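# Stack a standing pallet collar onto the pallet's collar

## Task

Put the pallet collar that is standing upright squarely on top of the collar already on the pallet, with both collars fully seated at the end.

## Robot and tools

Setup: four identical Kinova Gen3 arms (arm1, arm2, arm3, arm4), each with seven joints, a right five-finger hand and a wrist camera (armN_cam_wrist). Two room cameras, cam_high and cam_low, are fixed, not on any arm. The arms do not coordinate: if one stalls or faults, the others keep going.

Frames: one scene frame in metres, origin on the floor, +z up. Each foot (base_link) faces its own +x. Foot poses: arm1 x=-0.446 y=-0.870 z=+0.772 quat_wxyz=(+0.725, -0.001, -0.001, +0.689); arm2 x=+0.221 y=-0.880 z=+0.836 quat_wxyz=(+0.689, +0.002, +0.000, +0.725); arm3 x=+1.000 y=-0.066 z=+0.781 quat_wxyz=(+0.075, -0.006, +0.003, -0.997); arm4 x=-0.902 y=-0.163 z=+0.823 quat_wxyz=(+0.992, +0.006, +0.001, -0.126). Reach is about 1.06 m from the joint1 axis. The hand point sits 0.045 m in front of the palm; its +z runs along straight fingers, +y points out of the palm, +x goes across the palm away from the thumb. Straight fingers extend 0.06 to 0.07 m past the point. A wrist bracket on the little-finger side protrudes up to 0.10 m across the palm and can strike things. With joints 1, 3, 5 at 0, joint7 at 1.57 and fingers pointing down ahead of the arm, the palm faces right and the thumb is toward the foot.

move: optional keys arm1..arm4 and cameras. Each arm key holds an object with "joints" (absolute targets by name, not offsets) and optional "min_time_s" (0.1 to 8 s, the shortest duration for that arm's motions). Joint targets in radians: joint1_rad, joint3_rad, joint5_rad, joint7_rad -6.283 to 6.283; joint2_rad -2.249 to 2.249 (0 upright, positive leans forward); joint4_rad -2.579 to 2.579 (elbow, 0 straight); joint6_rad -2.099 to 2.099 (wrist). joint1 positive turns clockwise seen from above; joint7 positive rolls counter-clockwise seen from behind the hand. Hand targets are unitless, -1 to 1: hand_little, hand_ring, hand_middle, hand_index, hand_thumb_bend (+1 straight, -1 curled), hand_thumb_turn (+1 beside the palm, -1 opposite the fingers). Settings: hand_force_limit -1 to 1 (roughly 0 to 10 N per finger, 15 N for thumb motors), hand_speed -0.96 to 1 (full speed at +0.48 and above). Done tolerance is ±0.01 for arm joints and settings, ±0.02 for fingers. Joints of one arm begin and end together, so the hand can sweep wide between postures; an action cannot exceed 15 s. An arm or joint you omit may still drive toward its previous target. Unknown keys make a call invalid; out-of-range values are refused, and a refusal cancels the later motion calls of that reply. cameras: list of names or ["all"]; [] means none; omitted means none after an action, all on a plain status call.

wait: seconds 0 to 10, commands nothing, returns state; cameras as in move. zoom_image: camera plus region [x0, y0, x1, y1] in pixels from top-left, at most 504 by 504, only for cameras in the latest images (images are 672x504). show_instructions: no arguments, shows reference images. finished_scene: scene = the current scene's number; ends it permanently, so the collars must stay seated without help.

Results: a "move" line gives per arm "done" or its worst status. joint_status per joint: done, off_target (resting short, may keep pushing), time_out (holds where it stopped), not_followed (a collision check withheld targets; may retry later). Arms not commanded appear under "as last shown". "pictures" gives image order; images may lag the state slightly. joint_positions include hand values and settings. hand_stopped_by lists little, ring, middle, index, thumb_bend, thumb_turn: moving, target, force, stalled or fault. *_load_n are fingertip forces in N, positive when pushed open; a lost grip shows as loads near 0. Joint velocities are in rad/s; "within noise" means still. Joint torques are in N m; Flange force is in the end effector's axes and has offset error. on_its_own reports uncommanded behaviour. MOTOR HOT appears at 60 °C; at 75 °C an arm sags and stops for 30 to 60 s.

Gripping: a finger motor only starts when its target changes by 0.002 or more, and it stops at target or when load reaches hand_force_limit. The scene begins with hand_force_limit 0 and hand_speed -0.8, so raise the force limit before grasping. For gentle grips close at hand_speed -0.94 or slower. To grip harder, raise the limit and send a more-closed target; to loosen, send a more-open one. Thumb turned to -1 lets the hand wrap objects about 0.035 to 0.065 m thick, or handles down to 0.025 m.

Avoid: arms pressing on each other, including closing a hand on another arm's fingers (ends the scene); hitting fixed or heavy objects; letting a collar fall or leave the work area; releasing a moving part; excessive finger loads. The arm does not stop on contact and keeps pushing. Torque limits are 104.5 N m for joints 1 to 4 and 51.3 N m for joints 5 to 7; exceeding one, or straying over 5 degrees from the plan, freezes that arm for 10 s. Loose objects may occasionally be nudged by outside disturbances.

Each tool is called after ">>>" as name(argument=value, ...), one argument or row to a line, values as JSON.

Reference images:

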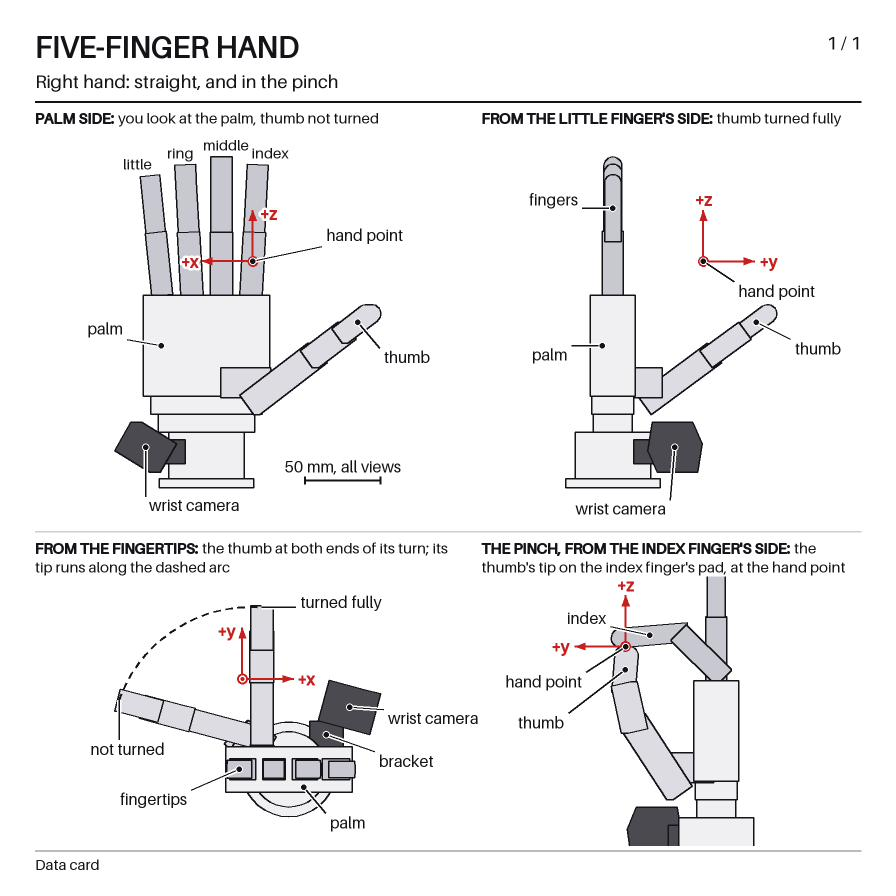

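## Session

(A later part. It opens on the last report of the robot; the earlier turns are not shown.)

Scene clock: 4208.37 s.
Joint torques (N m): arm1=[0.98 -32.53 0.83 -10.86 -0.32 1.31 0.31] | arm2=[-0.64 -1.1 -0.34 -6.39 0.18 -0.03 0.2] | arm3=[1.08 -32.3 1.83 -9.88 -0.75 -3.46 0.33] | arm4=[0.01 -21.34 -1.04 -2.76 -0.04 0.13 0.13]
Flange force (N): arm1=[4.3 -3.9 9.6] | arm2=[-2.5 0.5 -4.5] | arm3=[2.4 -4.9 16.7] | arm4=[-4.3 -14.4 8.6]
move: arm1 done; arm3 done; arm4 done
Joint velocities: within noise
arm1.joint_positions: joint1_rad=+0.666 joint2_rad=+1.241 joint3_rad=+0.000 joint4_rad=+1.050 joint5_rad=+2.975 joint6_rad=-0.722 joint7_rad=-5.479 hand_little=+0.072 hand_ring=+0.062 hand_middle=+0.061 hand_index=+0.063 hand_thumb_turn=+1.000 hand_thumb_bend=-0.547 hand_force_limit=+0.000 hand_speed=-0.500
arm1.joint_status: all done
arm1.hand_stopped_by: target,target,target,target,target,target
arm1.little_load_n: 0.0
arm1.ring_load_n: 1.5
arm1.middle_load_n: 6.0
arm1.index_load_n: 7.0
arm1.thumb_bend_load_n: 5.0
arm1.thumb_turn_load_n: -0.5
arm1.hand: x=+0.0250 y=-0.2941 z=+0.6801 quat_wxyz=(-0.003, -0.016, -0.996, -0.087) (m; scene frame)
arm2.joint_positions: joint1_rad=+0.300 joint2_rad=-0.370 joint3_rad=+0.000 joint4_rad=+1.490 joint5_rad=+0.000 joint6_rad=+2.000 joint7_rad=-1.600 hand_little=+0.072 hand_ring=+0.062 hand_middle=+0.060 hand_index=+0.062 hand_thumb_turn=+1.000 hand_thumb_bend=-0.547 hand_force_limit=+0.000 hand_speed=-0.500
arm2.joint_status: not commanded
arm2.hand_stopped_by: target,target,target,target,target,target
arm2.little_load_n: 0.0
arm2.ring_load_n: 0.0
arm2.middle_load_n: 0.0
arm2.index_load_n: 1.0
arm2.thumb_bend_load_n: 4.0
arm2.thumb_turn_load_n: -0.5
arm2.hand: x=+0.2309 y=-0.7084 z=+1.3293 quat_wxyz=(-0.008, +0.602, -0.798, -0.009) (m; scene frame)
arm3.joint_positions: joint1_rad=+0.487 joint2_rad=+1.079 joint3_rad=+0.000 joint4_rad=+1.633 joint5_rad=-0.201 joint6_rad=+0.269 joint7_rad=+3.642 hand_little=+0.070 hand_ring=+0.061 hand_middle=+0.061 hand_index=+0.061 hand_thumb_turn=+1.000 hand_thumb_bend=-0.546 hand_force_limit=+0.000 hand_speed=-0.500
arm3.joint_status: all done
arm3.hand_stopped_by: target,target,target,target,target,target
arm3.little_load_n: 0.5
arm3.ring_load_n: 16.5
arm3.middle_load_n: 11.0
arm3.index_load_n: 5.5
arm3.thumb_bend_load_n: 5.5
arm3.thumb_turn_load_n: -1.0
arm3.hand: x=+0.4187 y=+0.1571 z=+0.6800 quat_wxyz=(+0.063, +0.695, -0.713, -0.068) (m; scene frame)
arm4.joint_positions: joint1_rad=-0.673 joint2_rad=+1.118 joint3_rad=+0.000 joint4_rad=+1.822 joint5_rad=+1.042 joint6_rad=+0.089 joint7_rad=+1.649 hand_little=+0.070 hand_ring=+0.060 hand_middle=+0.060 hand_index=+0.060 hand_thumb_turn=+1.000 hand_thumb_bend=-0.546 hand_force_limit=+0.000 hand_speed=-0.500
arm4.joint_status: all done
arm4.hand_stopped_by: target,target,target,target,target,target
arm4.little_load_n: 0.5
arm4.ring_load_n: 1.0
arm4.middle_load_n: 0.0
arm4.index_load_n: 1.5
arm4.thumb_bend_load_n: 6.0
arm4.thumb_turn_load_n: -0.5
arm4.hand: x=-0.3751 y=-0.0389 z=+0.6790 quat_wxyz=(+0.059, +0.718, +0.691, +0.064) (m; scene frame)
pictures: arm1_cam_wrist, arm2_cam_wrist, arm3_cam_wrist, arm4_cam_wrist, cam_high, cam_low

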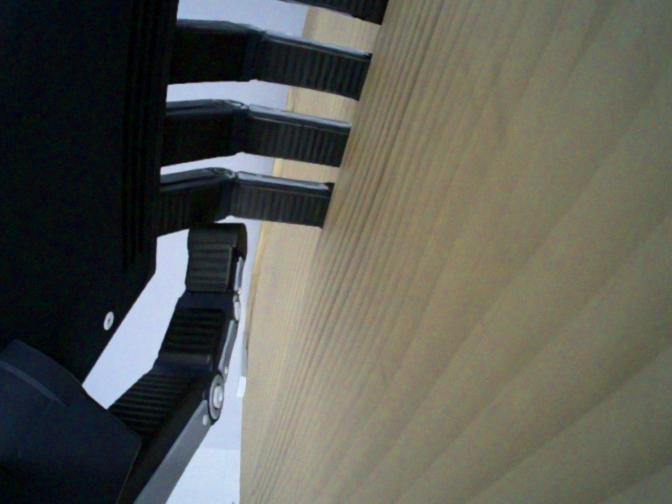

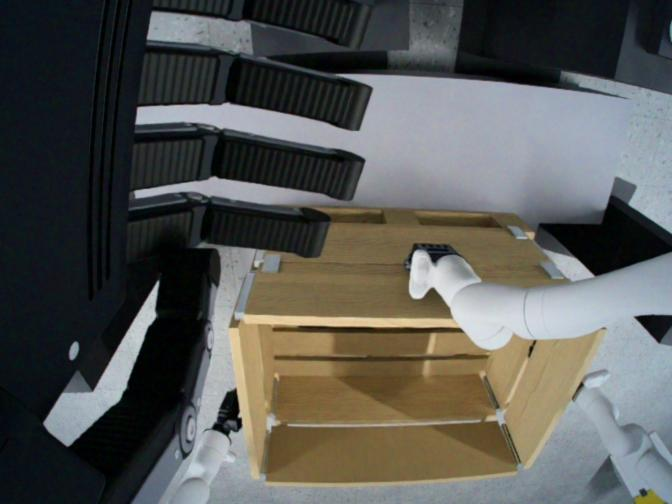

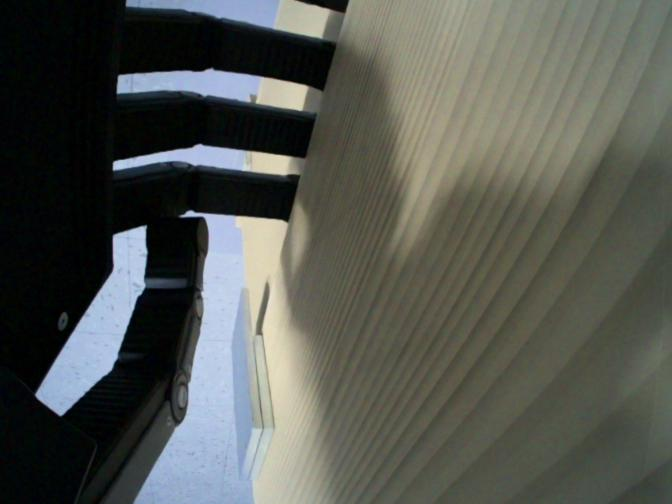

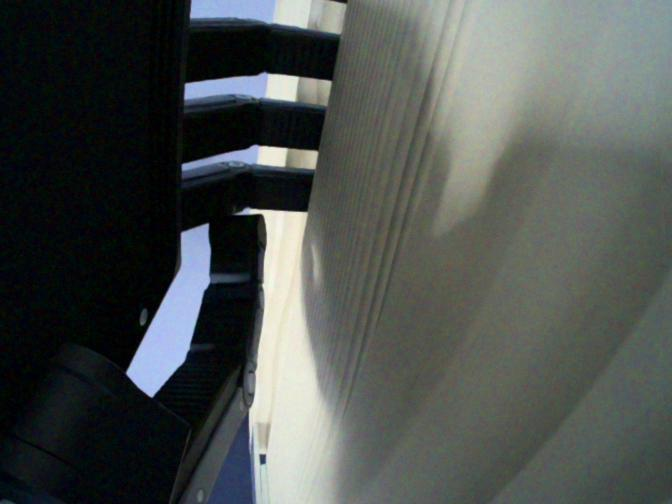

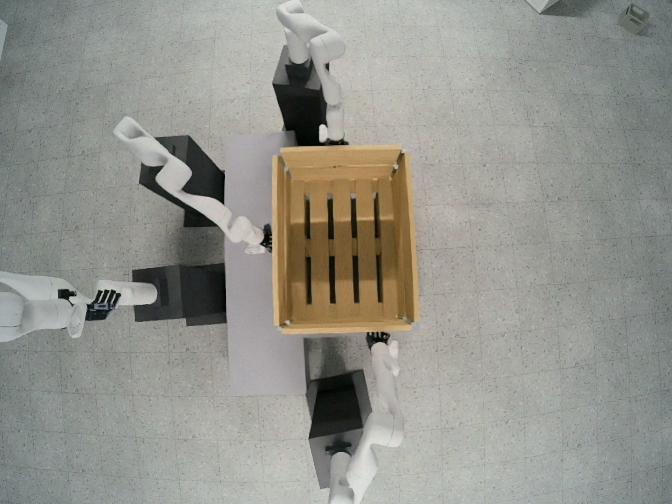

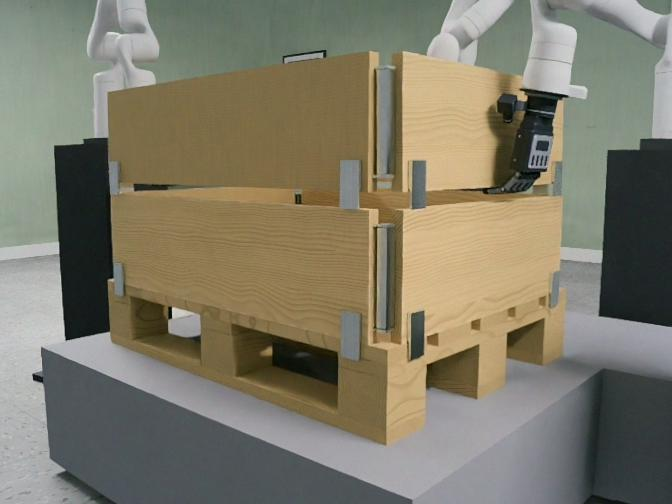

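>>> move(
  arm1={"joints":{"joint2_rad":1.21855,"joint4_rad":1.05669,"joint5_rad":2.97734,"joint6_rad":-0.73747,"joint7_rad":-5.48283},"min_time_s":2.5},
  arm3={"joints":{"joint2_rad":1.05207,"joint4_rad":1.64007,"joint5_rad":-0.18828,"joint6_rad":0.28788,"joint7_rad":3.62882},"min_time_s":2.5},
  arm4={"joints":{"joint2_rad":1.08971,"joint4_rad":1.83264,"joint5_rad":0.89007,"joint6_rad":0.09893,"joint7_rad":1.80258},"min_time_s":2.5},
)

>>> move(
  arm1={"joints":{"joint1_rad":0.6622,"joint2_rad":1.21415,"joint4_rad":1.0686,"joint5_rad":2.97672,"joint6_rad":-0.7300,"joint7_rad":-5.4854},"min_time_s":3},
  arm3={"joints":{"joint1_rad":0.48503,"joint2_rad":1.05552,"joint4_rad":1.62761,"joint5_rad":-0.18157,"joint6_rad":0.29657,"joint7_rad":3.61969},"min_time_s":3},
  arm4={"joints":{"joint1_rad":-0.67656,"joint2_rad":1.08800,"joint4_rad":1.84389,"joint5_rad":0.97031,"joint6_rad":0.09373,"joint7_rad":1.71871},"min_time_s":3},
)

>>> move(
  arm1={"joints":{"joint2_rad":1.23644,"joint4_rad":1.06198,"joint5_rad":2.97373,"joint6_rad":-0.71415,"joint7_rad":-5.48148},"min_time_s":3},
  arm3={"joints":{"joint2_rad":1.08184,"joint4_rad":1.62012,"joint5_rad":-0.19340,"joint6_rad":0.27813,"joint7_rad":3.63210},"min_time_s":3},
  arm4={"joints":{"joint2_rad":1.11640,"joint4_rad":1.83303,"joint5_rad":1.14085,"joint6_rad":0.08500,"joint7_rad":1.54746},"min_time_s":3},
  cameras=["all"],
)

>>> zoom_image(
  camera="cam_low",
  region=[100, 150, 140, 210],
)

>>> zoom_image(
  camera="cam_low",
  region=[330, 130, 450, 230],
)

>>> zoom_image(
  camera="cam_low",
  region=[510, 120, 590, 220],
)

>>> zoom_image(
  camera="arm2_cam_wrist",
  region=[210, 190, 630, 504],
)

Scene clock: 4268.43 s.
Joint torques (N m): arm1=[-0.66 -30.25 -0.43 -10.95 -0.67 1.81 0.33] | arm2=[-0.67 -1.09 -0.27 -6.4 0.18 -0.04 0.21] | arm3=[0.57 -32.6 1.38 -8.65 -0.79 -2.59 0.33] | arm4=[-0.26 -31.07 -0.81 -4.63 0.04 -0.52 0.09]
Flange force (N): arm1=[3.9 -6.6 4.5] | arm2=[-2.5 0.7 -4.5] | arm3=[0.3 -2.4 20.4] | arm4=[-2.2 -11.8 28.3]
move: arm1 done; arm3 done; arm4 done
Joint velocities: within noise
arm1.joint_positions: joint1_rad=+0.666 joint2_rad=+1.219 joint3_rad=+0.000 joint4_rad=+1.057 joint5_rad=+2.977 joint6_rad=-0.737 joint7_rad=-5.483 hand_little=+0.072 hand_ring=+0.062 hand_middle=+0.061 hand_index=+0.063 hand_thumb_turn=+1.000 hand_thumb_bend=-0.547 hand_force_limit=+0.000 hand_speed=-0.500
arm1.joint_status: all done
arm1.hand_stopped_by: target,target,target,target,target,target
arm1.little_load_n: 0.0
arm1.ring_load_n: 1.0
arm1.middle_load_n: 4.0
arm1.index_load_n: 5.0
arm1.thumb_bend_load_n: 5.0
arm1.thumb_turn_load_n: -0.5
arm1.hand: x=+0.0249 y=-0.2941 z=+0.6927 quat_wxyz=(-0.003, -0.016, -0.996, -0.087) (m; scene frame)
arm2: as last shown
arm2.ring_load_n: 0.5
arm3.joint_positions: joint1_rad=+0.487 joint2_rad=+1.052 joint3_rad=+0.000 joint4_rad=+1.640 joint5_rad=-0.188 joint6_rad=+0.288 joint7_rad=+3.629 hand_little=+0.070 hand_ring=+0.061 hand_middle=+0.061 hand_index=+0.061 hand_thumb_turn=+1.000 hand_thumb_bend=-0.546 hand_force_limit=+0.000 hand_speed=-0.500
arm3.joint_status: all done
arm3.hand_stopped_by: target,target,target,target,target,target
arm3.little_load_n: 0.0
arm3.ring_load_n: 16.0
arm3.middle_load_n: 12.5
arm3.index_load_n: 7.5
arm3.thumb_bend_load_n: 5.5
arm3.thumb_turn_load_n: -1.0
arm3.hand: x=+0.4188 y=+0.1571 z=+0.6923 quat_wxyz=(+0.063, +0.695, -0.713, -0.069) (m; scene frame)
arm4.joint_positions: joint1_rad=-0.673 joint2_rad=+1.090 joint3_rad=+0.000 joint4_rad=+1.833 joint5_rad=+0.890 joint6_rad=+0.099 joint7_rad=+1.803 hand_little=+0.070 hand_ring=+0.061 hand_middle=+0.060 hand_index=+0.060 hand_thumb_turn=+1.000 hand_thumb_bend=-0.546 hand_force_limit=+0.000 hand_speed=-0.500
arm4.joint_status: all done
arm4.hand_stopped_by: target,target,target,target,target,target
arm4.little_load_n: 7.0
arm4.ring_load_n: 9.0
arm4.middle_load_n: 3.5
arm4.index_load_n: 1.5
arm4.thumb_bend_load_n: 6.0
arm4.thumb_turn_load_n: -0.5
arm4.hand: x=-0.3751 y=-0.0391 z=+0.6907 quat_wxyz=(+0.059, +0.717, +0.691, +0.064) (m; scene frame)
pictures: none

Scene clock: 4271.73 s.
Joint torques (N m): arm1=[-0.12 -29.8 0.04 -10.5 -0.47 1.59 0.34] | arm2=[-0.68 -1.02 -0.27 -6.36 0.2 -0.01 0.21] | arm3=[0.78 -32.81 1.6 -8.78 -0.77 -2.63 0.29] | arm4=[-0.57 -30.92 -1.16 -4.48 0.02 -0.49 0.11]
Flange force (N): arm1=[4.1 -5.5 4.6] | arm2=[-2.4 0.7 -4.5] | arm3=[0.6 -2.2 20.5] | arm4=[-3.6 -13.3 29.1]
move: arm1 done; arm3 done; arm4 done
Joint velocities: within noise
arm1.joint_positions: joint1_rad=+0.662 joint2_rad=+1.214 joint3_rad=+0.000 joint4_rad=+1.069 joint5_rad=+2.977 joint6_rad=-0.730 joint7_rad=-5.485 hand_little=+0.072 hand_ring=+0.062 hand_middle=+0.061 hand_index=+0.063 hand_thumb_turn=+1.000 hand_thumb_bend=-0.547 hand_force_limit=+0.000 hand_speed=-0.500
arm1.joint_status: all done
arm1.hand_stopped_by: target,target,target,target,target,target
arm1.little_load_n: 0.0
arm1.ring_load_n: 0.5
arm1.middle_load_n: 4.0
arm1.index_load_n: 5.5
arm1.thumb_bend_load_n: 4.5
arm1.thumb_turn_load_n: -0.5
arm1.hand: x=+0.0215 y=-0.2941 z=+0.6925 quat_wxyz=(-0.003, -0.016, -0.996, -0.087) (m; scene frame)
arm2: as last shown
arm2.ring_load_n: 0.0
arm3.joint_positions: joint1_rad=+0.485 joint2_rad=+1.056 joint3_rad=+0.000 joint4_rad=+1.628 joint5_rad=-0.182 joint6_rad=+0.297 joint7_rad=+3.620 hand_little=+0.070 hand_ring=+0.061 hand_middle=+0.061 hand_index=+0.061 hand_thumb_turn=+1.000 hand_thumb_bend=-0.546 hand_force_limit=+0.000 hand_speed=-0.500
arm3.joint_status: all done
arm3.hand_stopped_by: target,target,target,target,target,target
arm3.little_load_n: 0.0
arm3.ring_load_n: 16.0
arm3.middle_load_n: 12.5
arm3.index_load_n: 7.5
arm3.thumb_bend_load_n: 5.5
arm3.thumb_turn_load_n: -1.0
arm3.hand: x=+0.4153 y=+0.1571 z=+0.6923 quat_wxyz=(+0.063, +0.695, -0.713, -0.068) (m; scene frame)
arm4.joint_positions: joint1_rad=-0.677 joint2_rad=+1.088 joint3_rad=+0.000 joint4_rad=+1.844 joint5_rad=+0.970 joint6_rad=+0.094 joint7_rad=+1.719 hand_little=+0.070 hand_ring=+0.061 hand_middle=+0.060 hand_index=+0.060 hand_thumb_turn=+1.000 hand_thumb_bend=-0.546 hand_force_limit=+0.000 hand_speed=-0.500
arm4.joint_status: all done
arm4.hand_stopped_by: target,target,target,target,target,target
arm4.little_load_n: 7.0
arm4.ring_load_n: 9.0
arm4.middle_load_n: 3.5
arm4.index_load_n: 1.5
arm4.thumb_bend_load_n: 6.0
arm4.thumb_turn_load_n: -1.0
arm4.hand: x=-0.3786 y=-0.0391 z=+0.6907 quat_wxyz=(+0.059, +0.718, +0.691, +0.064) (m; scene frame)
pictures: none

Scene clock: 4275.03 s.
Joint torques (N m): arm1=[0.16 -33.66 0.02 -11.73 -0.65 1.73 0.31] | arm2=[-0.64 -1.01 -0.37 -6.39 0.22 -0.03 0.24] | arm3=[0.71 -31.89 1.56 -9.37 -0.79 -3.17 0.28] | arm4=[-0.49 -26.45 -1.33 -4.09 0.04 -0.19 0.14]
Flange force (N): arm1=[3.8 -5.6 10.4] | arm2=[-2.4 0.6 -4.4] | arm3=[1.3 -4.2 16.5] | arm4=no reading
move: arm1 done; arm3 done; arm4 done
Joint velocities: within noise
arm1.joint_positions: joint1_rad=+0.662 joint2_rad=+1.236 joint3_rad=+0.000 joint4_rad=+1.062 joint5_rad=+2.974 joint6_rad=-0.714 joint7_rad=-5.481 hand_little=+0.072 hand_ring=+0.062 hand_middle=+0.061 hand_index=+0.063 hand_thumb_turn=+1.000 hand_thumb_bend=-0.547 hand_force_limit=+0.000 hand_speed=-0.500
arm1.joint_status: all done
arm1.hand_stopped_by: target,target,target,target,target,target
arm1.little_load_n: 0.0
arm1.ring_load_n: 1.5
arm1.middle_load_n: 6.5
arm1.index_load_n: 7.5
arm1.thumb_bend_load_n: 4.5
arm1.thumb_turn_load_n: -0.5
arm1.hand: x=+0.0216 y=-0.2940 z=+0.6801 quat_wxyz=(-0.003, -0.016, -0.996, -0.087) (m; scene frame)
arm2: as last shown
arm3.joint_positions: joint1_rad=+0.485 joint2_rad=+1.082 joint3_rad=+0.000 joint4_rad=+1.620 joint5_rad=-0.193 joint6_rad=+0.278 joint7_rad=+3.632 hand_little=+0.070 hand_ring=+0.061 hand_middle=+0.061 hand_index=+0.061 hand_thumb_turn=+1.000 hand_thumb_bend=-0.546 hand_force_limit=+0.000 hand_speed=-0.500
arm3.joint_status: all done
arm3.hand_stopped_by: target,target,target,target,target,target
arm3.little_load_n: 0.0
arm3.ring_load_n: 16.5
arm3.middle_load_n: 10.5
arm3.index_load_n: 5.0
arm3.thumb_bend_load_n: 5.5
arm3.thumb_turn_load_n: -1.0
arm3.hand: x=+0.4152 y=+0.1571 z=+0.6800 quat_wxyz=(+0.063, +0.695, -0.713, -0.068) (m; scene frame)
arm4.joint_positions: joint1_rad=-0.677 joint2_rad=+1.116 joint3_rad=+0.000 joint4_rad=+1.833 joint5_rad=+1.141 joint6_rad=+0.085 joint7_rad=+1.548 hand_little=+0.070 hand_ring=+0.061 hand_middle=+0.060 hand_index=+0.060 hand_thumb_turn=+1.000 hand_thumb_bend=-0.546 hand_force_limit=+0.000 hand_speed=-0.500
arm4.joint_status: all done
arm4.hand_stopped_by: target,target,target,target,target,target
arm4.little_load_n: 2.0
arm4.ring_load_n: 5.5
arm4.middle_load_n: 2.5
arm4.index_load_n: 2.0
arm4.thumb_bend_load_n: 6.0
arm4.thumb_turn_load_n: -0.5
arm4.hand: x=-0.3786 y=-0.0389 z=+0.6789 quat_wxyz=(+0.059, +0.718, +0.691, +0.064) (m; scene frame)
pictures: arm1_cam_wrist, arm2_cam_wrist, arm3_cam_wrist, arm4_cam_wrist, cam_high, cam_low

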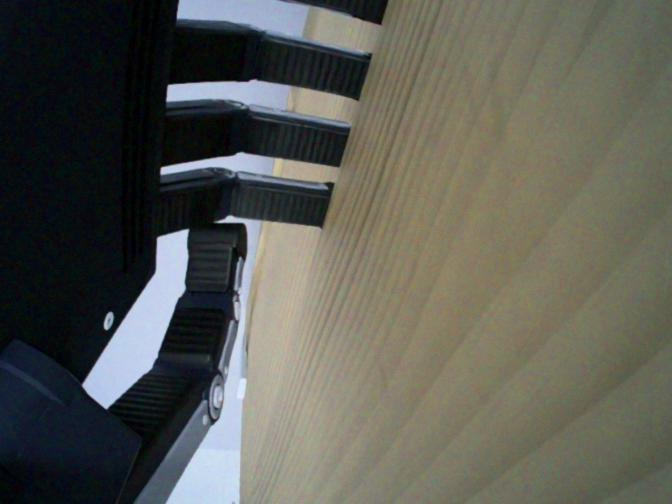

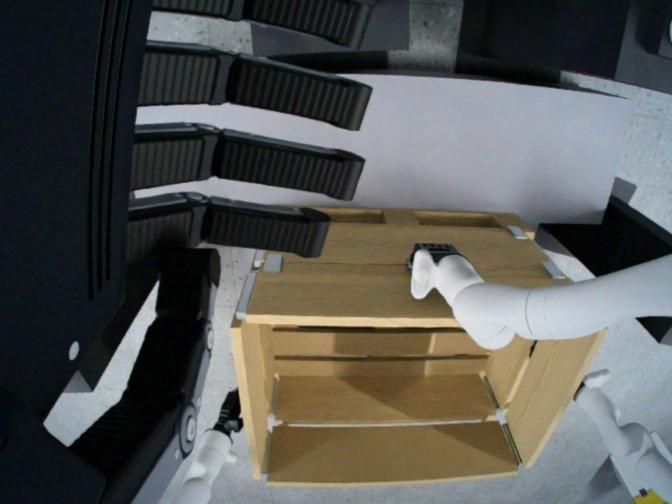

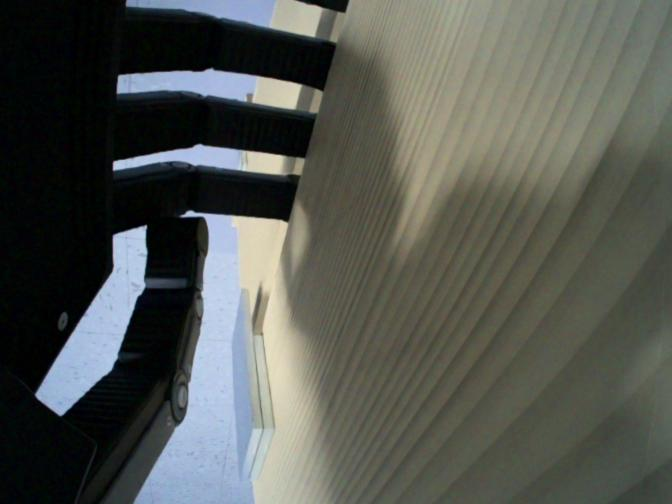

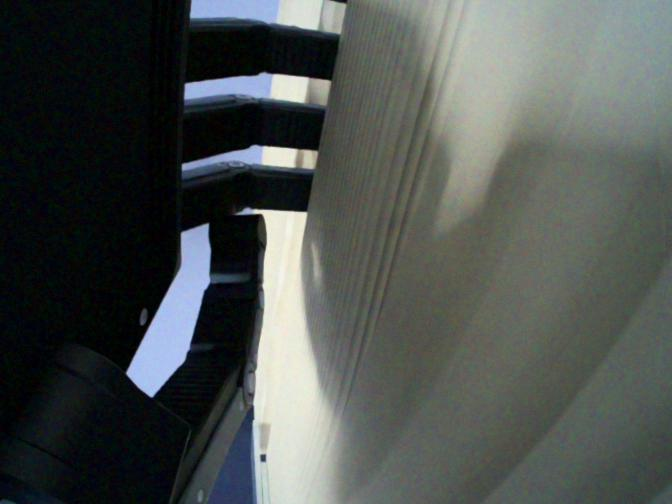

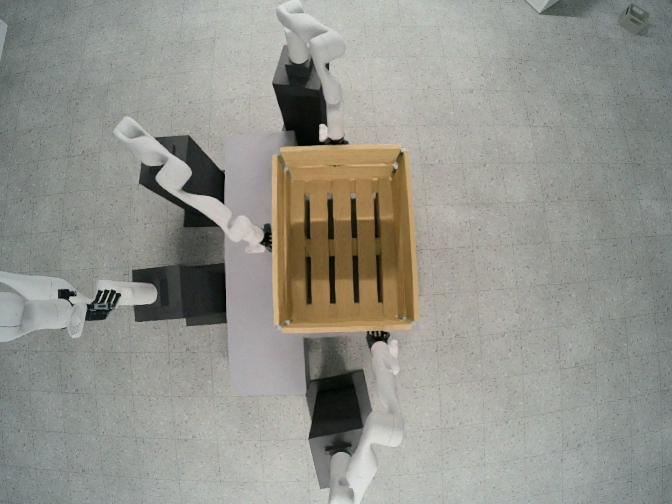

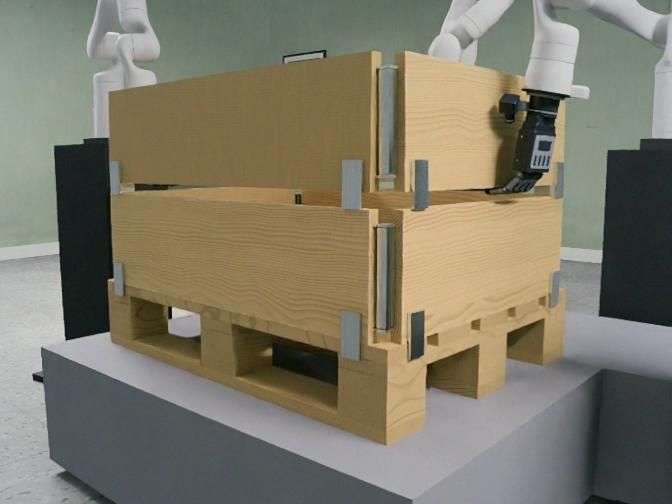

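Scaled by 8.400 from the camera's 672x504 image, which has a finer 960x720 frame.

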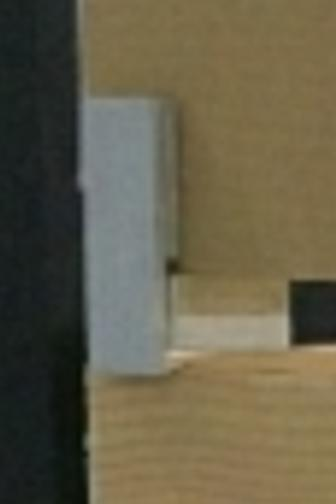

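Scaled by 4.200 from the camera's 672x504 image, which has a finer 960x720 frame.

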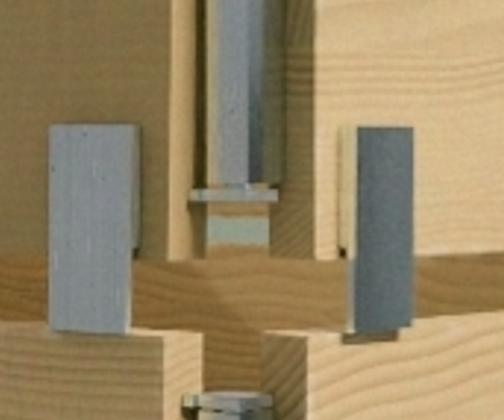

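Scaled by 5.040 from the camera's 672x504 image, which has a finer 960x720 frame.

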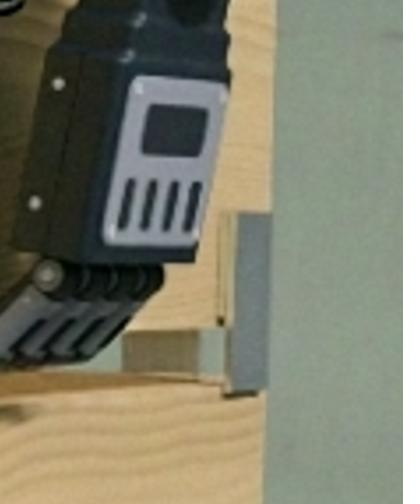

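Scaled by 1.200 from the camera's 672x504 image, which has a finer 960x720 frame.

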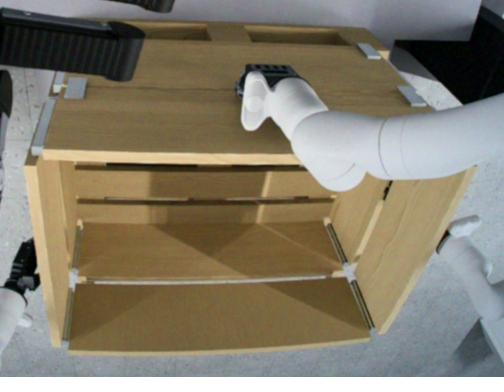

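>>> move(
  arm1={"joints":{"joint1_rad":0.6622,"joint2_rad":1.21415,"joint4_rad":1.0686,"joint5_rad":2.97672,"joint6_rad":-0.73,"joint7_rad":-5.4854},"min_time_s":2.5},
  arm3={"joints":{"joint1_rad":0.48503,"joint2_rad":1.05552,"joint4_rad":1.62761,"joint5_rad":-0.18157,"joint6_rad":0.29657,"joint7_rad":3.61969},"min_time_s":2.5},
  arm4={"joints":{"joint1_rad":-0.67656,"joint2_rad":1.088,"joint4_rad":1.84389,"joint5_rad":0.97031,"joint6_rad":0.09373,"joint7_rad":1.71871},"min_time_s":2.5},
  cameras=[],
)

>>> move(
  arm1={"joints":{"joint1_rad":0.66065,"joint2_rad":1.21639,"joint4_rad":1.06259,"joint5_rad":2.97765,"joint6_rad":-0.73353,"joint7_rad":-5.48773},"min_time_s":1.5},
  arm4={"joints":{"joint1_rad":-0.68279,"joint2_rad":1.08859,"joint4_rad":1.84015,"joint5_rad":0.94514,"joint6_rad":0.09655,"joint7_rad":1.73788},"min_time_s":1.5},
  cameras=[],
)

>>> move(
  arm1={"joints":{"joint1_rad":0.66065,"joint2_rad":1.23868,"joint4_rad":1.05597,"joint5_rad":2.97466,"joint6_rad":-0.71768,"joint7_rad":-5.48381},"min_time_s":2.5},
  arm3={"joints":{"joint1_rad":0.48503,"joint2_rad":1.08184,"joint4_rad":1.62012,"joint5_rad":-0.1934,"joint6_rad":0.27813,"joint7_rad":3.6321},"min_time_s":2.5},
  arm4={"joints":{"joint1_rad":-0.68279,"joint2_rad":1.11691,"joint4_rad":1.82929,"joint5_rad":1.10714,"joint6_rad":0.08748,"joint7_rad":1.57519},"min_time_s":2.5},
  cameras=["cam_low", "cam_high", "arm2_cam_wrist"],
)

Scene clock: 4409.23 s.
Joint torques (N m): arm1=[-0.34 -30 -0.11 -10.92 -0.62 1.83 0.32] | arm2=[-0.6 -1.09 -0.34 -6.39 0.21 0.05 0.22] | arm3=[0.65 -32.53 1.45 -8.52 -0.8 -2.4 0.36] | arm4=[-0.52 -30.58 -1.14 -4.05 0.03 -0.32 0.11]
Flange force (N): arm1=[4.5 -6.5 4.2] | arm2=[-2.6 0.6 -4.2] | arm3=[0.4 -2.1 20.3] | arm4=[-3.3 -13.0 29.2]
move: arm1 done; arm3 done; arm4 done
Joint velocities: within noise
arm1.joint_positions: joint1_rad=+0.662 joint2_rad=+1.214 joint3_rad=+0.000 joint4_rad=+1.069 joint5_rad=+2.977 joint6_rad=-0.730 joint7_rad=-5.485 hand_little=+0.072 hand_ring=+0.062 hand_middle=+0.061 hand_index=+0.063 hand_thumb_turn=+1.000 hand_thumb_bend=-0.547 hand_force_limit=+0.000 hand_speed=-0.500
arm1.joint_status: all done
arm1.hand_stopped_by: target,target,target,target,target,target
arm1.little_load_n: 0.0
arm1.ring_load_n: 0.5
arm1.middle_load_n: 3.5
arm1.index_load_n: 6.0
arm1.thumb_bend_load_n: 4.5
arm1.thumb_turn_load_n: -0.5
arm1.hand: x=+0.0215 y=-0.2941 z=+0.6925 quat_wxyz=(-0.003, -0.016, -0.996, -0.087) (m; scene frame)
arm2: as last shown
arm2.index_load_n: 0.5
arm3.joint_positions: joint1_rad=+0.485 joint2_rad=+1.056 joint3_rad=+0.000 joint4_rad=+1.628 joint5_rad=-0.182 joint6_rad=+0.297 joint7_rad=+3.620 hand_little=+0.070 hand_ring=+0.061 hand_middle=+0.061 hand_index=+0.061 hand_thumb_turn=+1.000 hand_thumb_bend=-0.546 hand_force_limit=+0.000 hand_speed=-0.500
arm3.joint_status: all done
arm3.hand_stopped_by: target,target,target,target,target,target
arm3.little_load_n: 0.0
arm3.ring_load_n: 16.5
arm3.middle_load_n: 12.0
arm3.index_load_n: 7.0
arm3.thumb_bend_load_n: 5.5
arm3.thumb_turn_load_n: -1.0
arm3.hand: x=+0.4153 y=+0.1571 z=+0.6923 quat_wxyz=(+0.063, +0.695, -0.713, -0.068) (m; scene frame)
arm4.joint_positions: joint1_rad=-0.677 joint2_rad=+1.088 joint3_rad=+0.000 joint4_rad=+1.844 joint5_rad=+0.970 joint6_rad=+0.094 joint7_rad=+1.719 hand_little=+0.070 hand_ring=+0.061 hand_middle=+0.060 hand_index=+0.060 hand_thumb_turn=+1.000 hand_thumb_bend=-0.546 hand_force_limit=+0.000 hand_speed=-0.500
arm4.joint_status: all done
arm4.hand_stopped_by: target,target,target,target,target,target
arm4.little_load_n: 6.5
arm4.ring_load_n: 9.0
arm4.middle_load_n: 4.0
arm4.index_load_n: 1.5
arm4.thumb_bend_load_n: 6.0
arm4.thumb_turn_load_n: -0.5
arm4.hand: x=-0.3786 y=-0.0391 z=+0.6907 quat_wxyz=(+0.059, +0.718, +0.691, +0.064) (m; scene frame)
pictures: none
No camera images: "cameras" was empty.

Scene clock: 4411.03 s.
Joint torques (N m): arm1=[-0.51 -30.08 -0.25 -10.86 -0.58 1.76 0.34] | arm2=[-0.69 -1.06 -0.28 -6.43 0.2 -0.02 0.25] | arm3=[0.5 -32.71 1.34 -8.68 -0.82 -2.58 0.3] | arm4=[-0.44 -30.9 -0.99 -4.44 0.04 -0.46 0.08]
Flange force (N): arm1=[4.2 -6.5 4.4] | arm2=[-2.4 0.9 -4.3] | arm3=[0.0 -2.2 20.3] | arm4=[-3.0 -12.4 28.8]
move: arm1 done; arm4 done
Joint velocities: within noise
arm1.joint_positions: joint1_rad=+0.661 joint2_rad=+1.216 joint3_rad=+0.000 joint4_rad=+1.063 joint5_rad=+2.978 joint6_rad=-0.734 joint7_rad=-5.488 hand_little=+0.072 hand_ring=+0.062 hand_middle=+0.061 hand_index=+0.063 hand_thumb_turn=+1.000 hand_thumb_bend=-0.547 hand_force_limit=+0.000 hand_speed=-0.500
arm1.joint_status: all done
arm1.hand_stopped_by: target,target,target,target,target,target
arm1.little_load_n: 0.0
arm1.ring_load_n: 0.5
arm1.middle_load_n: 3.5
arm1.index_load_n: 5.5
arm1.thumb_bend_load_n: 5.0
arm1.thumb_turn_load_n: -0.5
arm1.hand: x=+0.0215 y=-0.2926 z=+0.6925 quat_wxyz=(-0.003, -0.016, -0.996, -0.087) (m; scene frame)
arm2, arm3: as last shown
arm2.index_load_n: 1.0
arm2.thumb_bend_load_n: 3.5
arm3.joint_positions: joint1_rad=+0.485 joint2_rad=+1.055 joint3_rad=+0.000 joint4_rad=+1.628 joint5_rad=-0.182 joint6_rad=+0.297 joint7_rad=+3.620 hand_little=+0.070 hand_ring=+0.061 hand_middle=+0.061 hand_index=+0.061 hand_thumb_turn=+1.000 hand_thumb_bend=-0.546 hand_force_limit=+0.000 hand_speed=-0.500
arm3.middle_load_n: 12.5
arm3.index_load_n: 7.5
arm4.joint_positions: joint1_rad=-0.683 joint2_rad=+1.089 joint3_rad=+0.000 joint4_rad=+1.840 joint5_rad=+0.945 joint6_rad=+0.097 joint7_rad=+1.738 hand_little=+0.070 hand_ring=+0.061 hand_middle=+0.060 hand_index=+0.060 hand_thumb_turn=+1.000 hand_thumb_bend=-0.546 hand_force_limit=+0.000 hand_speed=-0.500
arm4.joint_status: all done
arm4.hand_stopped_by: target,target,target,target,target,target
arm4.little_load_n: 7.0
arm4.ring_load_n: 9.0
arm4.middle_load_n: 3.5
arm4.index_load_n: 1.5
arm4.thumb_bend_load_n: 6.0
arm4.thumb_turn_load_n: -0.5
arm4.hand: x=-0.3786 y=-0.0361 z=+0.6907 quat_wxyz=(+0.059, +0.718, +0.691, +0.064) (m; scene frame)
pictures: none
No camera images: "cameras" was empty.

Scene clock: 4413.83 s.
Joint torques (N m): arm1=[0.06 -29.67 0.2 -10.15 -0.43 1.42 0.32] | arm2=[-0.67 -1.07 -0.29 -6.47 0.21 -0.01 0.2] | arm3=[0.98 -32.86 1.7 -8.7 -0.76 -2.72 0.28] | arm4=[-0.72 -31.17 -1.25 -4.39 0.04 -0.35 0.12]
Flange force (N): arm1=[4.1 -5.1 4.5] | arm2=[-2.4 0.7 -4.1] | arm3=[1.1 -2.4 20.1] | arm4=no reading
move: arm1 done; arm3 done; arm4 done
Joint velocities: within noise
arm1.joint_positions: joint1_rad=+0.661 joint2_rad=+1.239 joint3_rad=+0.000 joint4_rad=+1.056 joint5_rad=+2.975 joint6_rad=-0.718 joint7_rad=-5.484 hand_little=+0.072 hand_ring=+0.062 hand_middle=+0.061 hand_index=+0.063 hand_thumb_turn=+1.000 hand_thumb_bend=-0.547 hand_force_limit=+0.000 hand_speed=-0.500
arm1.joint_status: all done
arm1.hand_stopped_by: target,target,target,target,target,target
arm1.little_load_n: 0.0
arm1.ring_load_n: 0.5
arm1.middle_load_n: 3.5
arm1.index_load_n: 5.0
arm1.thumb_bend_load_n: 4.5
arm1.thumb_turn_load_n: -0.5
arm1.hand: x=+0.0216 y=-0.2926 z=+0.6800 quat_wxyz=(-0.003, -0.016, -0.996, -0.087) (m; scene frame)
arm2: as last shown
arm2.thumb_turn_load_n: 0.0
arm3.joint_positions: joint1_rad=+0.485 joint2_rad=+1.082 joint3_rad=+0.000 joint4_rad=+1.620 joint5_rad=-0.193 joint6_rad=+0.278 joint7_rad=+3.632 hand_little=+0.070 hand_ring=+0.061 hand_middle=+0.061 hand_index=+0.061 hand_thumb_turn=+1.000 hand_thumb_bend=-0.546 hand_force_limit=+0.000 hand_speed=-0.500
arm3.joint_status: all done
arm3.hand_stopped_by: target,target,target,target,target,target
arm3.little_load_n: 0.0
arm3.ring_load_n: 16.5
arm3.middle_load_n: 12.0
arm3.index_load_n: 7.0
arm3.thumb_bend_load_n: 5.5
arm3.thumb_turn_load_n: -1.0
arm3.hand: x=+0.4152 y=+0.1571 z=+0.6800 quat_wxyz=(+0.063, +0.695, -0.713, -0.068) (m; scene frame)
arm4.joint_positions: joint1_rad=-0.683 joint2_rad=+1.117 joint3_rad=+0.000 joint4_rad=+1.829 joint5_rad=+1.107 joint6_rad=+0.087 joint7_rad=+1.575 hand_little=+0.070 hand_ring=+0.061 hand_middle=+0.060 hand_index=+0.060 hand_thumb_turn=+1.000 hand_thumb_bend=-0.546 hand_force_limit=+0.000 hand_speed=-0.500
arm4.joint_status: all done
arm4.hand_stopped_by: target,target,target,target,target,target
arm4.little_load_n: 6.5
arm4.ring_load_n: 9.0
arm4.middle_load_n: 4.0
arm4.index_load_n: 1.5
arm4.thumb_bend_load_n: 6.0
arm4.thumb_turn_load_n: -1.0
arm4.hand: x=-0.3786 y=-0.0359 z=+0.6790 quat_wxyz=(+0.059, +0.718, +0.691, +0.064) (m; scene frame)
pictures: arm2_cam_wrist, cam_high, cam_low

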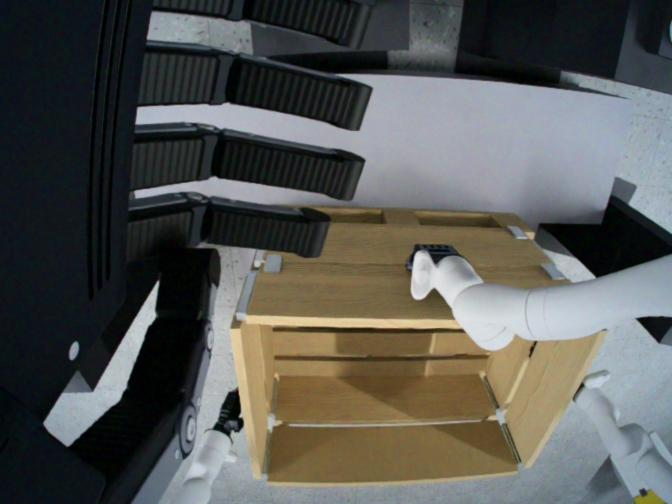

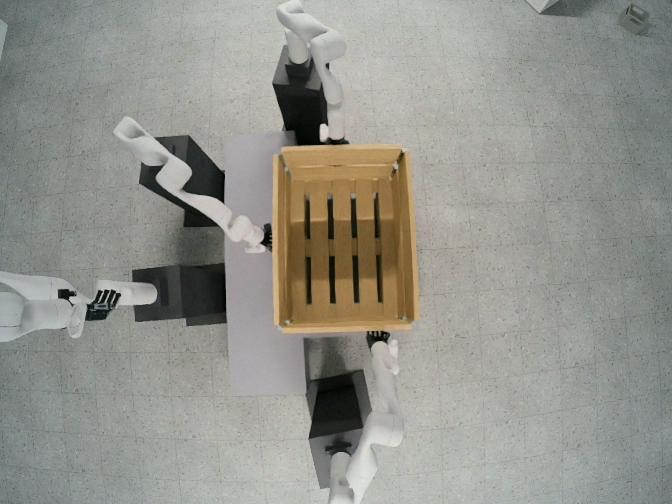

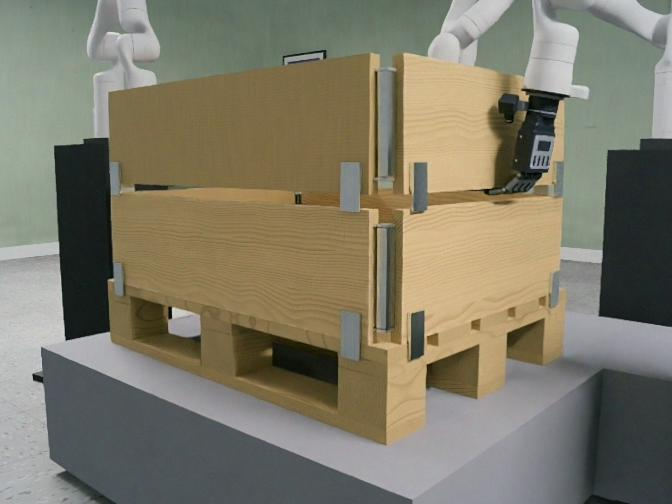

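>>> zoom_image(
  camera="cam_low",
  region=[320, 140, 460, 240],
)

>>> zoom_image(
  camera="cam_low",
  region=[90, 140, 190, 220],
)

>>> zoom_image(
  camera="cam_low",
  region=[490, 130, 590, 220],
)

>>> zoom_image(
  camera="arm2_cam_wrist",
  region=[220, 200, 600, 340],
)

Scaled by 3.600 from the camera's 672x504 image, which has a finer 960x720 frame.

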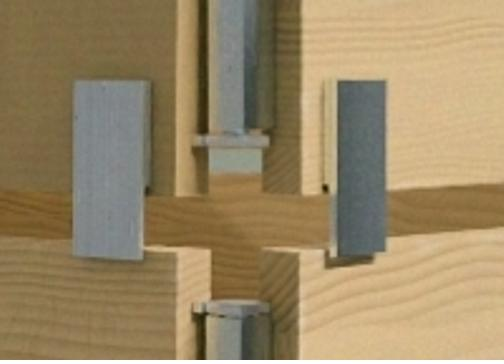

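Scaled by 5.040 from the camera's 672x504 image, which has a finer 960x720 frame.

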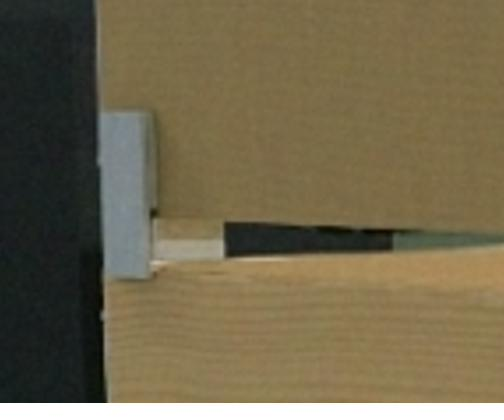

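Scaled by 5.040 from the camera's 672x504 image, which has a finer 960x720 frame.

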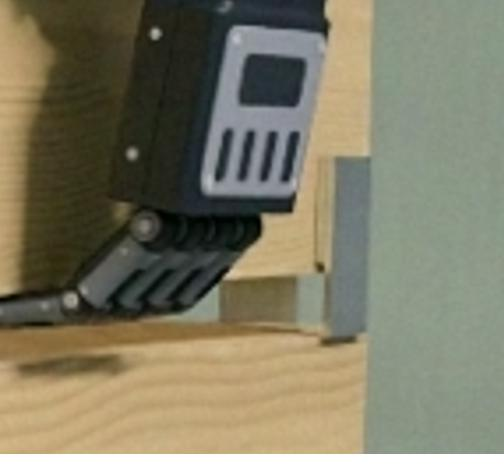

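Scaled by 1.326 from the camera's 672x504 image, which has a finer 960x720 frame.

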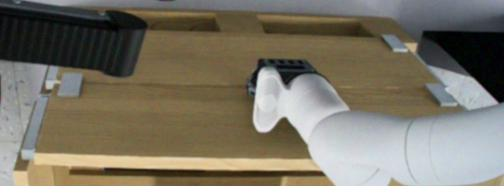

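>>> move(
  arm1={"joints":{"joint1_rad":0.68102,"joint2_rad":1.20954,"joint4_rad":1.1353,"joint5_rad":2.96044,"joint6_rad":-0.67083,"joint7_rad":-5.44725},"min_time_s":2.5},
  cameras=["cam_low", "arm1_cam_wrist", "arm2_cam_wrist"],
)

Scene clock: 4483.20 s.
Joint torques (N m): arm1=[-0.59 -22.81 -0.04 -6.8 -0.22 0.45 0.29] | arm2=[-0.67 -1.01 -0.33 -6.35 0.21 -0.03 0.21] | arm3=[0.21 -32.83 0.9 -8.84 -0.96 -2.66 0.32] | arm4=[-0.3 -33.5 0.04 -5.38 0.2 0.48 0.18]
Flange force (N): arm1=[3.0 -3.6 -3.9] | arm2=[-2.4 0.6 -4.5] | arm3=[-0.1 -3.3 19.7] | arm4=no reading
move: arm1 done
Joint velocities: within noise
arm1.joint_positions: joint1_rad=+0.681 joint2_rad=+1.210 joint3_rad=+0.000 joint4_rad=+1.135 joint5_rad=+2.960 joint6_rad=-0.671 joint7_rad=-5.447 hand_little=+0.072 hand_ring=+0.062 hand_middle=+0.060 hand_index=+0.062 hand_thumb_turn=+1.000 hand_thumb_bend=-0.547 hand_force_limit=+0.000 hand_speed=-0.500
arm1.joint_status: all done
arm1.hand_stopped_by: target,target,target,target,target,target
arm1.little_load_n: 0.0
arm1.ring_load_n: 0.0
arm1.middle_load_n: 0.0
arm1.index_load_n: 1.0
arm1.thumb_bend_load_n: 5.0
arm1.thumb_turn_load_n: -0.5
arm1.hand: x=+0.0209 y=-0.3125 z=+0.6800 quat_wxyz=(-0.003, -0.016, -0.996, -0.087) (m; scene frame)
arm2, arm3: as last shown
arm2.thumb_bend_load_n: 4.0
arm2.thumb_turn_load_n: -0.5
arm3.joint_positions: joint1_rad=+0.485 joint2_rad=+1.082 joint3_rad=+0.000 joint4_rad=+1.620 joint5_rad=-0.193 joint6_rad=+0.278 joint7_rad=+3.632 hand_little=+0.070 hand_ring=+0.062 hand_middle=+0.061 hand_index=+0.060 hand_thumb_turn=+1.000 hand_thumb_bend=-0.546 hand_force_limit=+0.000 hand_speed=-0.500
arm3.ring_load_n: 24.0
arm3.middle_load_n: 11.5
arm3.index_load_n: 1.5
arm4.joint_positions: joint1_rad=-0.683 joint2_rad=+1.117 joint3_rad=+0.000 joint4_rad=+1.829 joint5_rad=+1.107 joint6_rad=+0.087 joint7_rad=+1.575 hand_little=+0.070 hand_ring=+0.061 hand_middle=+0.061 hand_index=+0.061 hand_thumb_turn=+1.000 hand_thumb_bend=-0.546 hand_force_limit=+0.000 hand_speed=-0.500
arm4.joint_status: not commanded
arm4.hand_stopped_by: target,target,target,target,target,target
arm4.little_load_n: 0.0
arm4.ring_load_n: 5.5
arm4.middle_load_n: 8.5
arm4.index_load_n: 13.0
arm4.thumb_bend_load_n: 5.0
arm4.thumb_turn_load_n: -1.0
arm4.hand: x=-0.3786 y=-0.0359 z=+0.6790 quat_wxyz=(+0.059, +0.718, +0.691, +0.064) (m; scene frame)
pictures: arm1_cam_wrist, arm2_cam_wrist, cam_low

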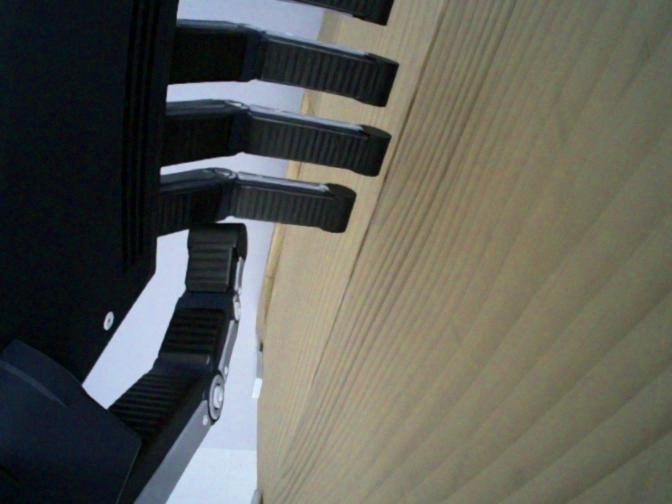

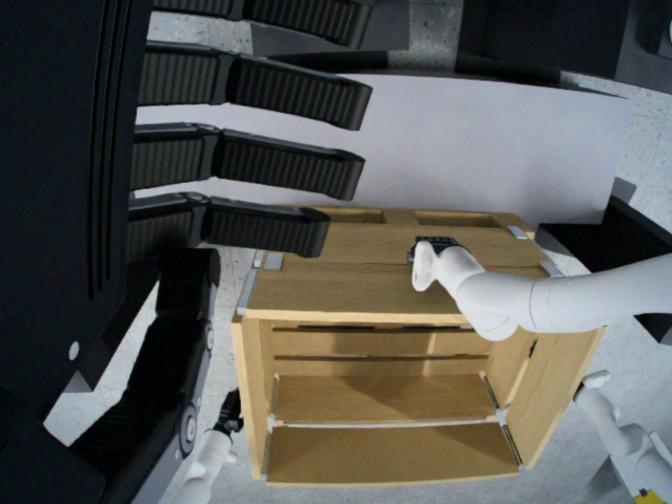

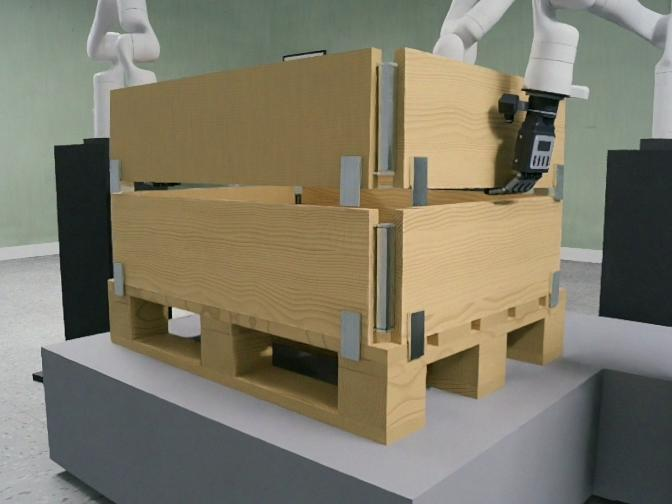

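>>> zoom_image(
  camera="cam_low",
  region=[320, 140, 460, 240],
)

>>> zoom_image(
  camera="cam_low",
  region=[90, 140, 190, 220],
)

>>> zoom_image(
  camera="cam_low",
  region=[490, 130, 590, 220],
)

>>> zoom_image(
  camera="arm2_cam_wrist",
  region=[220, 200, 600, 340],
)

Scaled by 3.600 from the camera's 672x504 image, which has a finer 960x720 frame.

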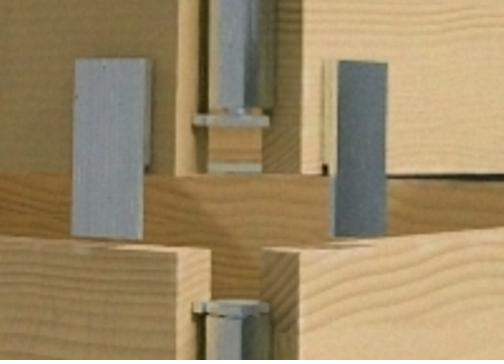

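Scaled by 5.040 from the camera's 672x504 image, which has a finer 960x720 frame.

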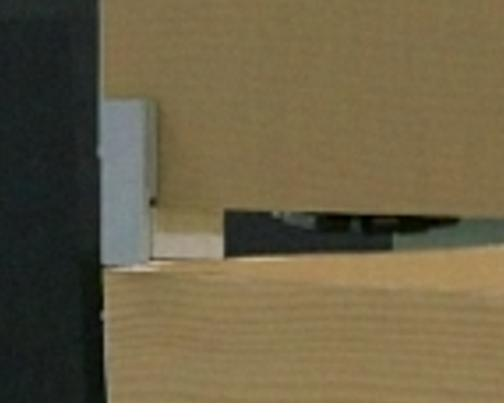

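Scaled by 5.040 from the camera's 672x504 image, which has a finer 960x720 frame.

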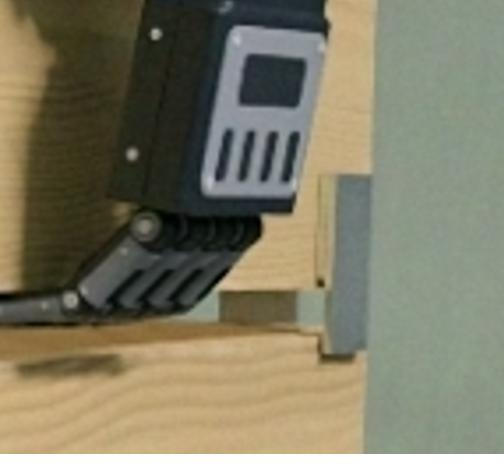

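Scaled by 1.326 from the camera's 672x504 image, which has a finer 960x720 frame.

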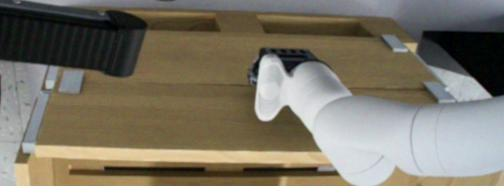

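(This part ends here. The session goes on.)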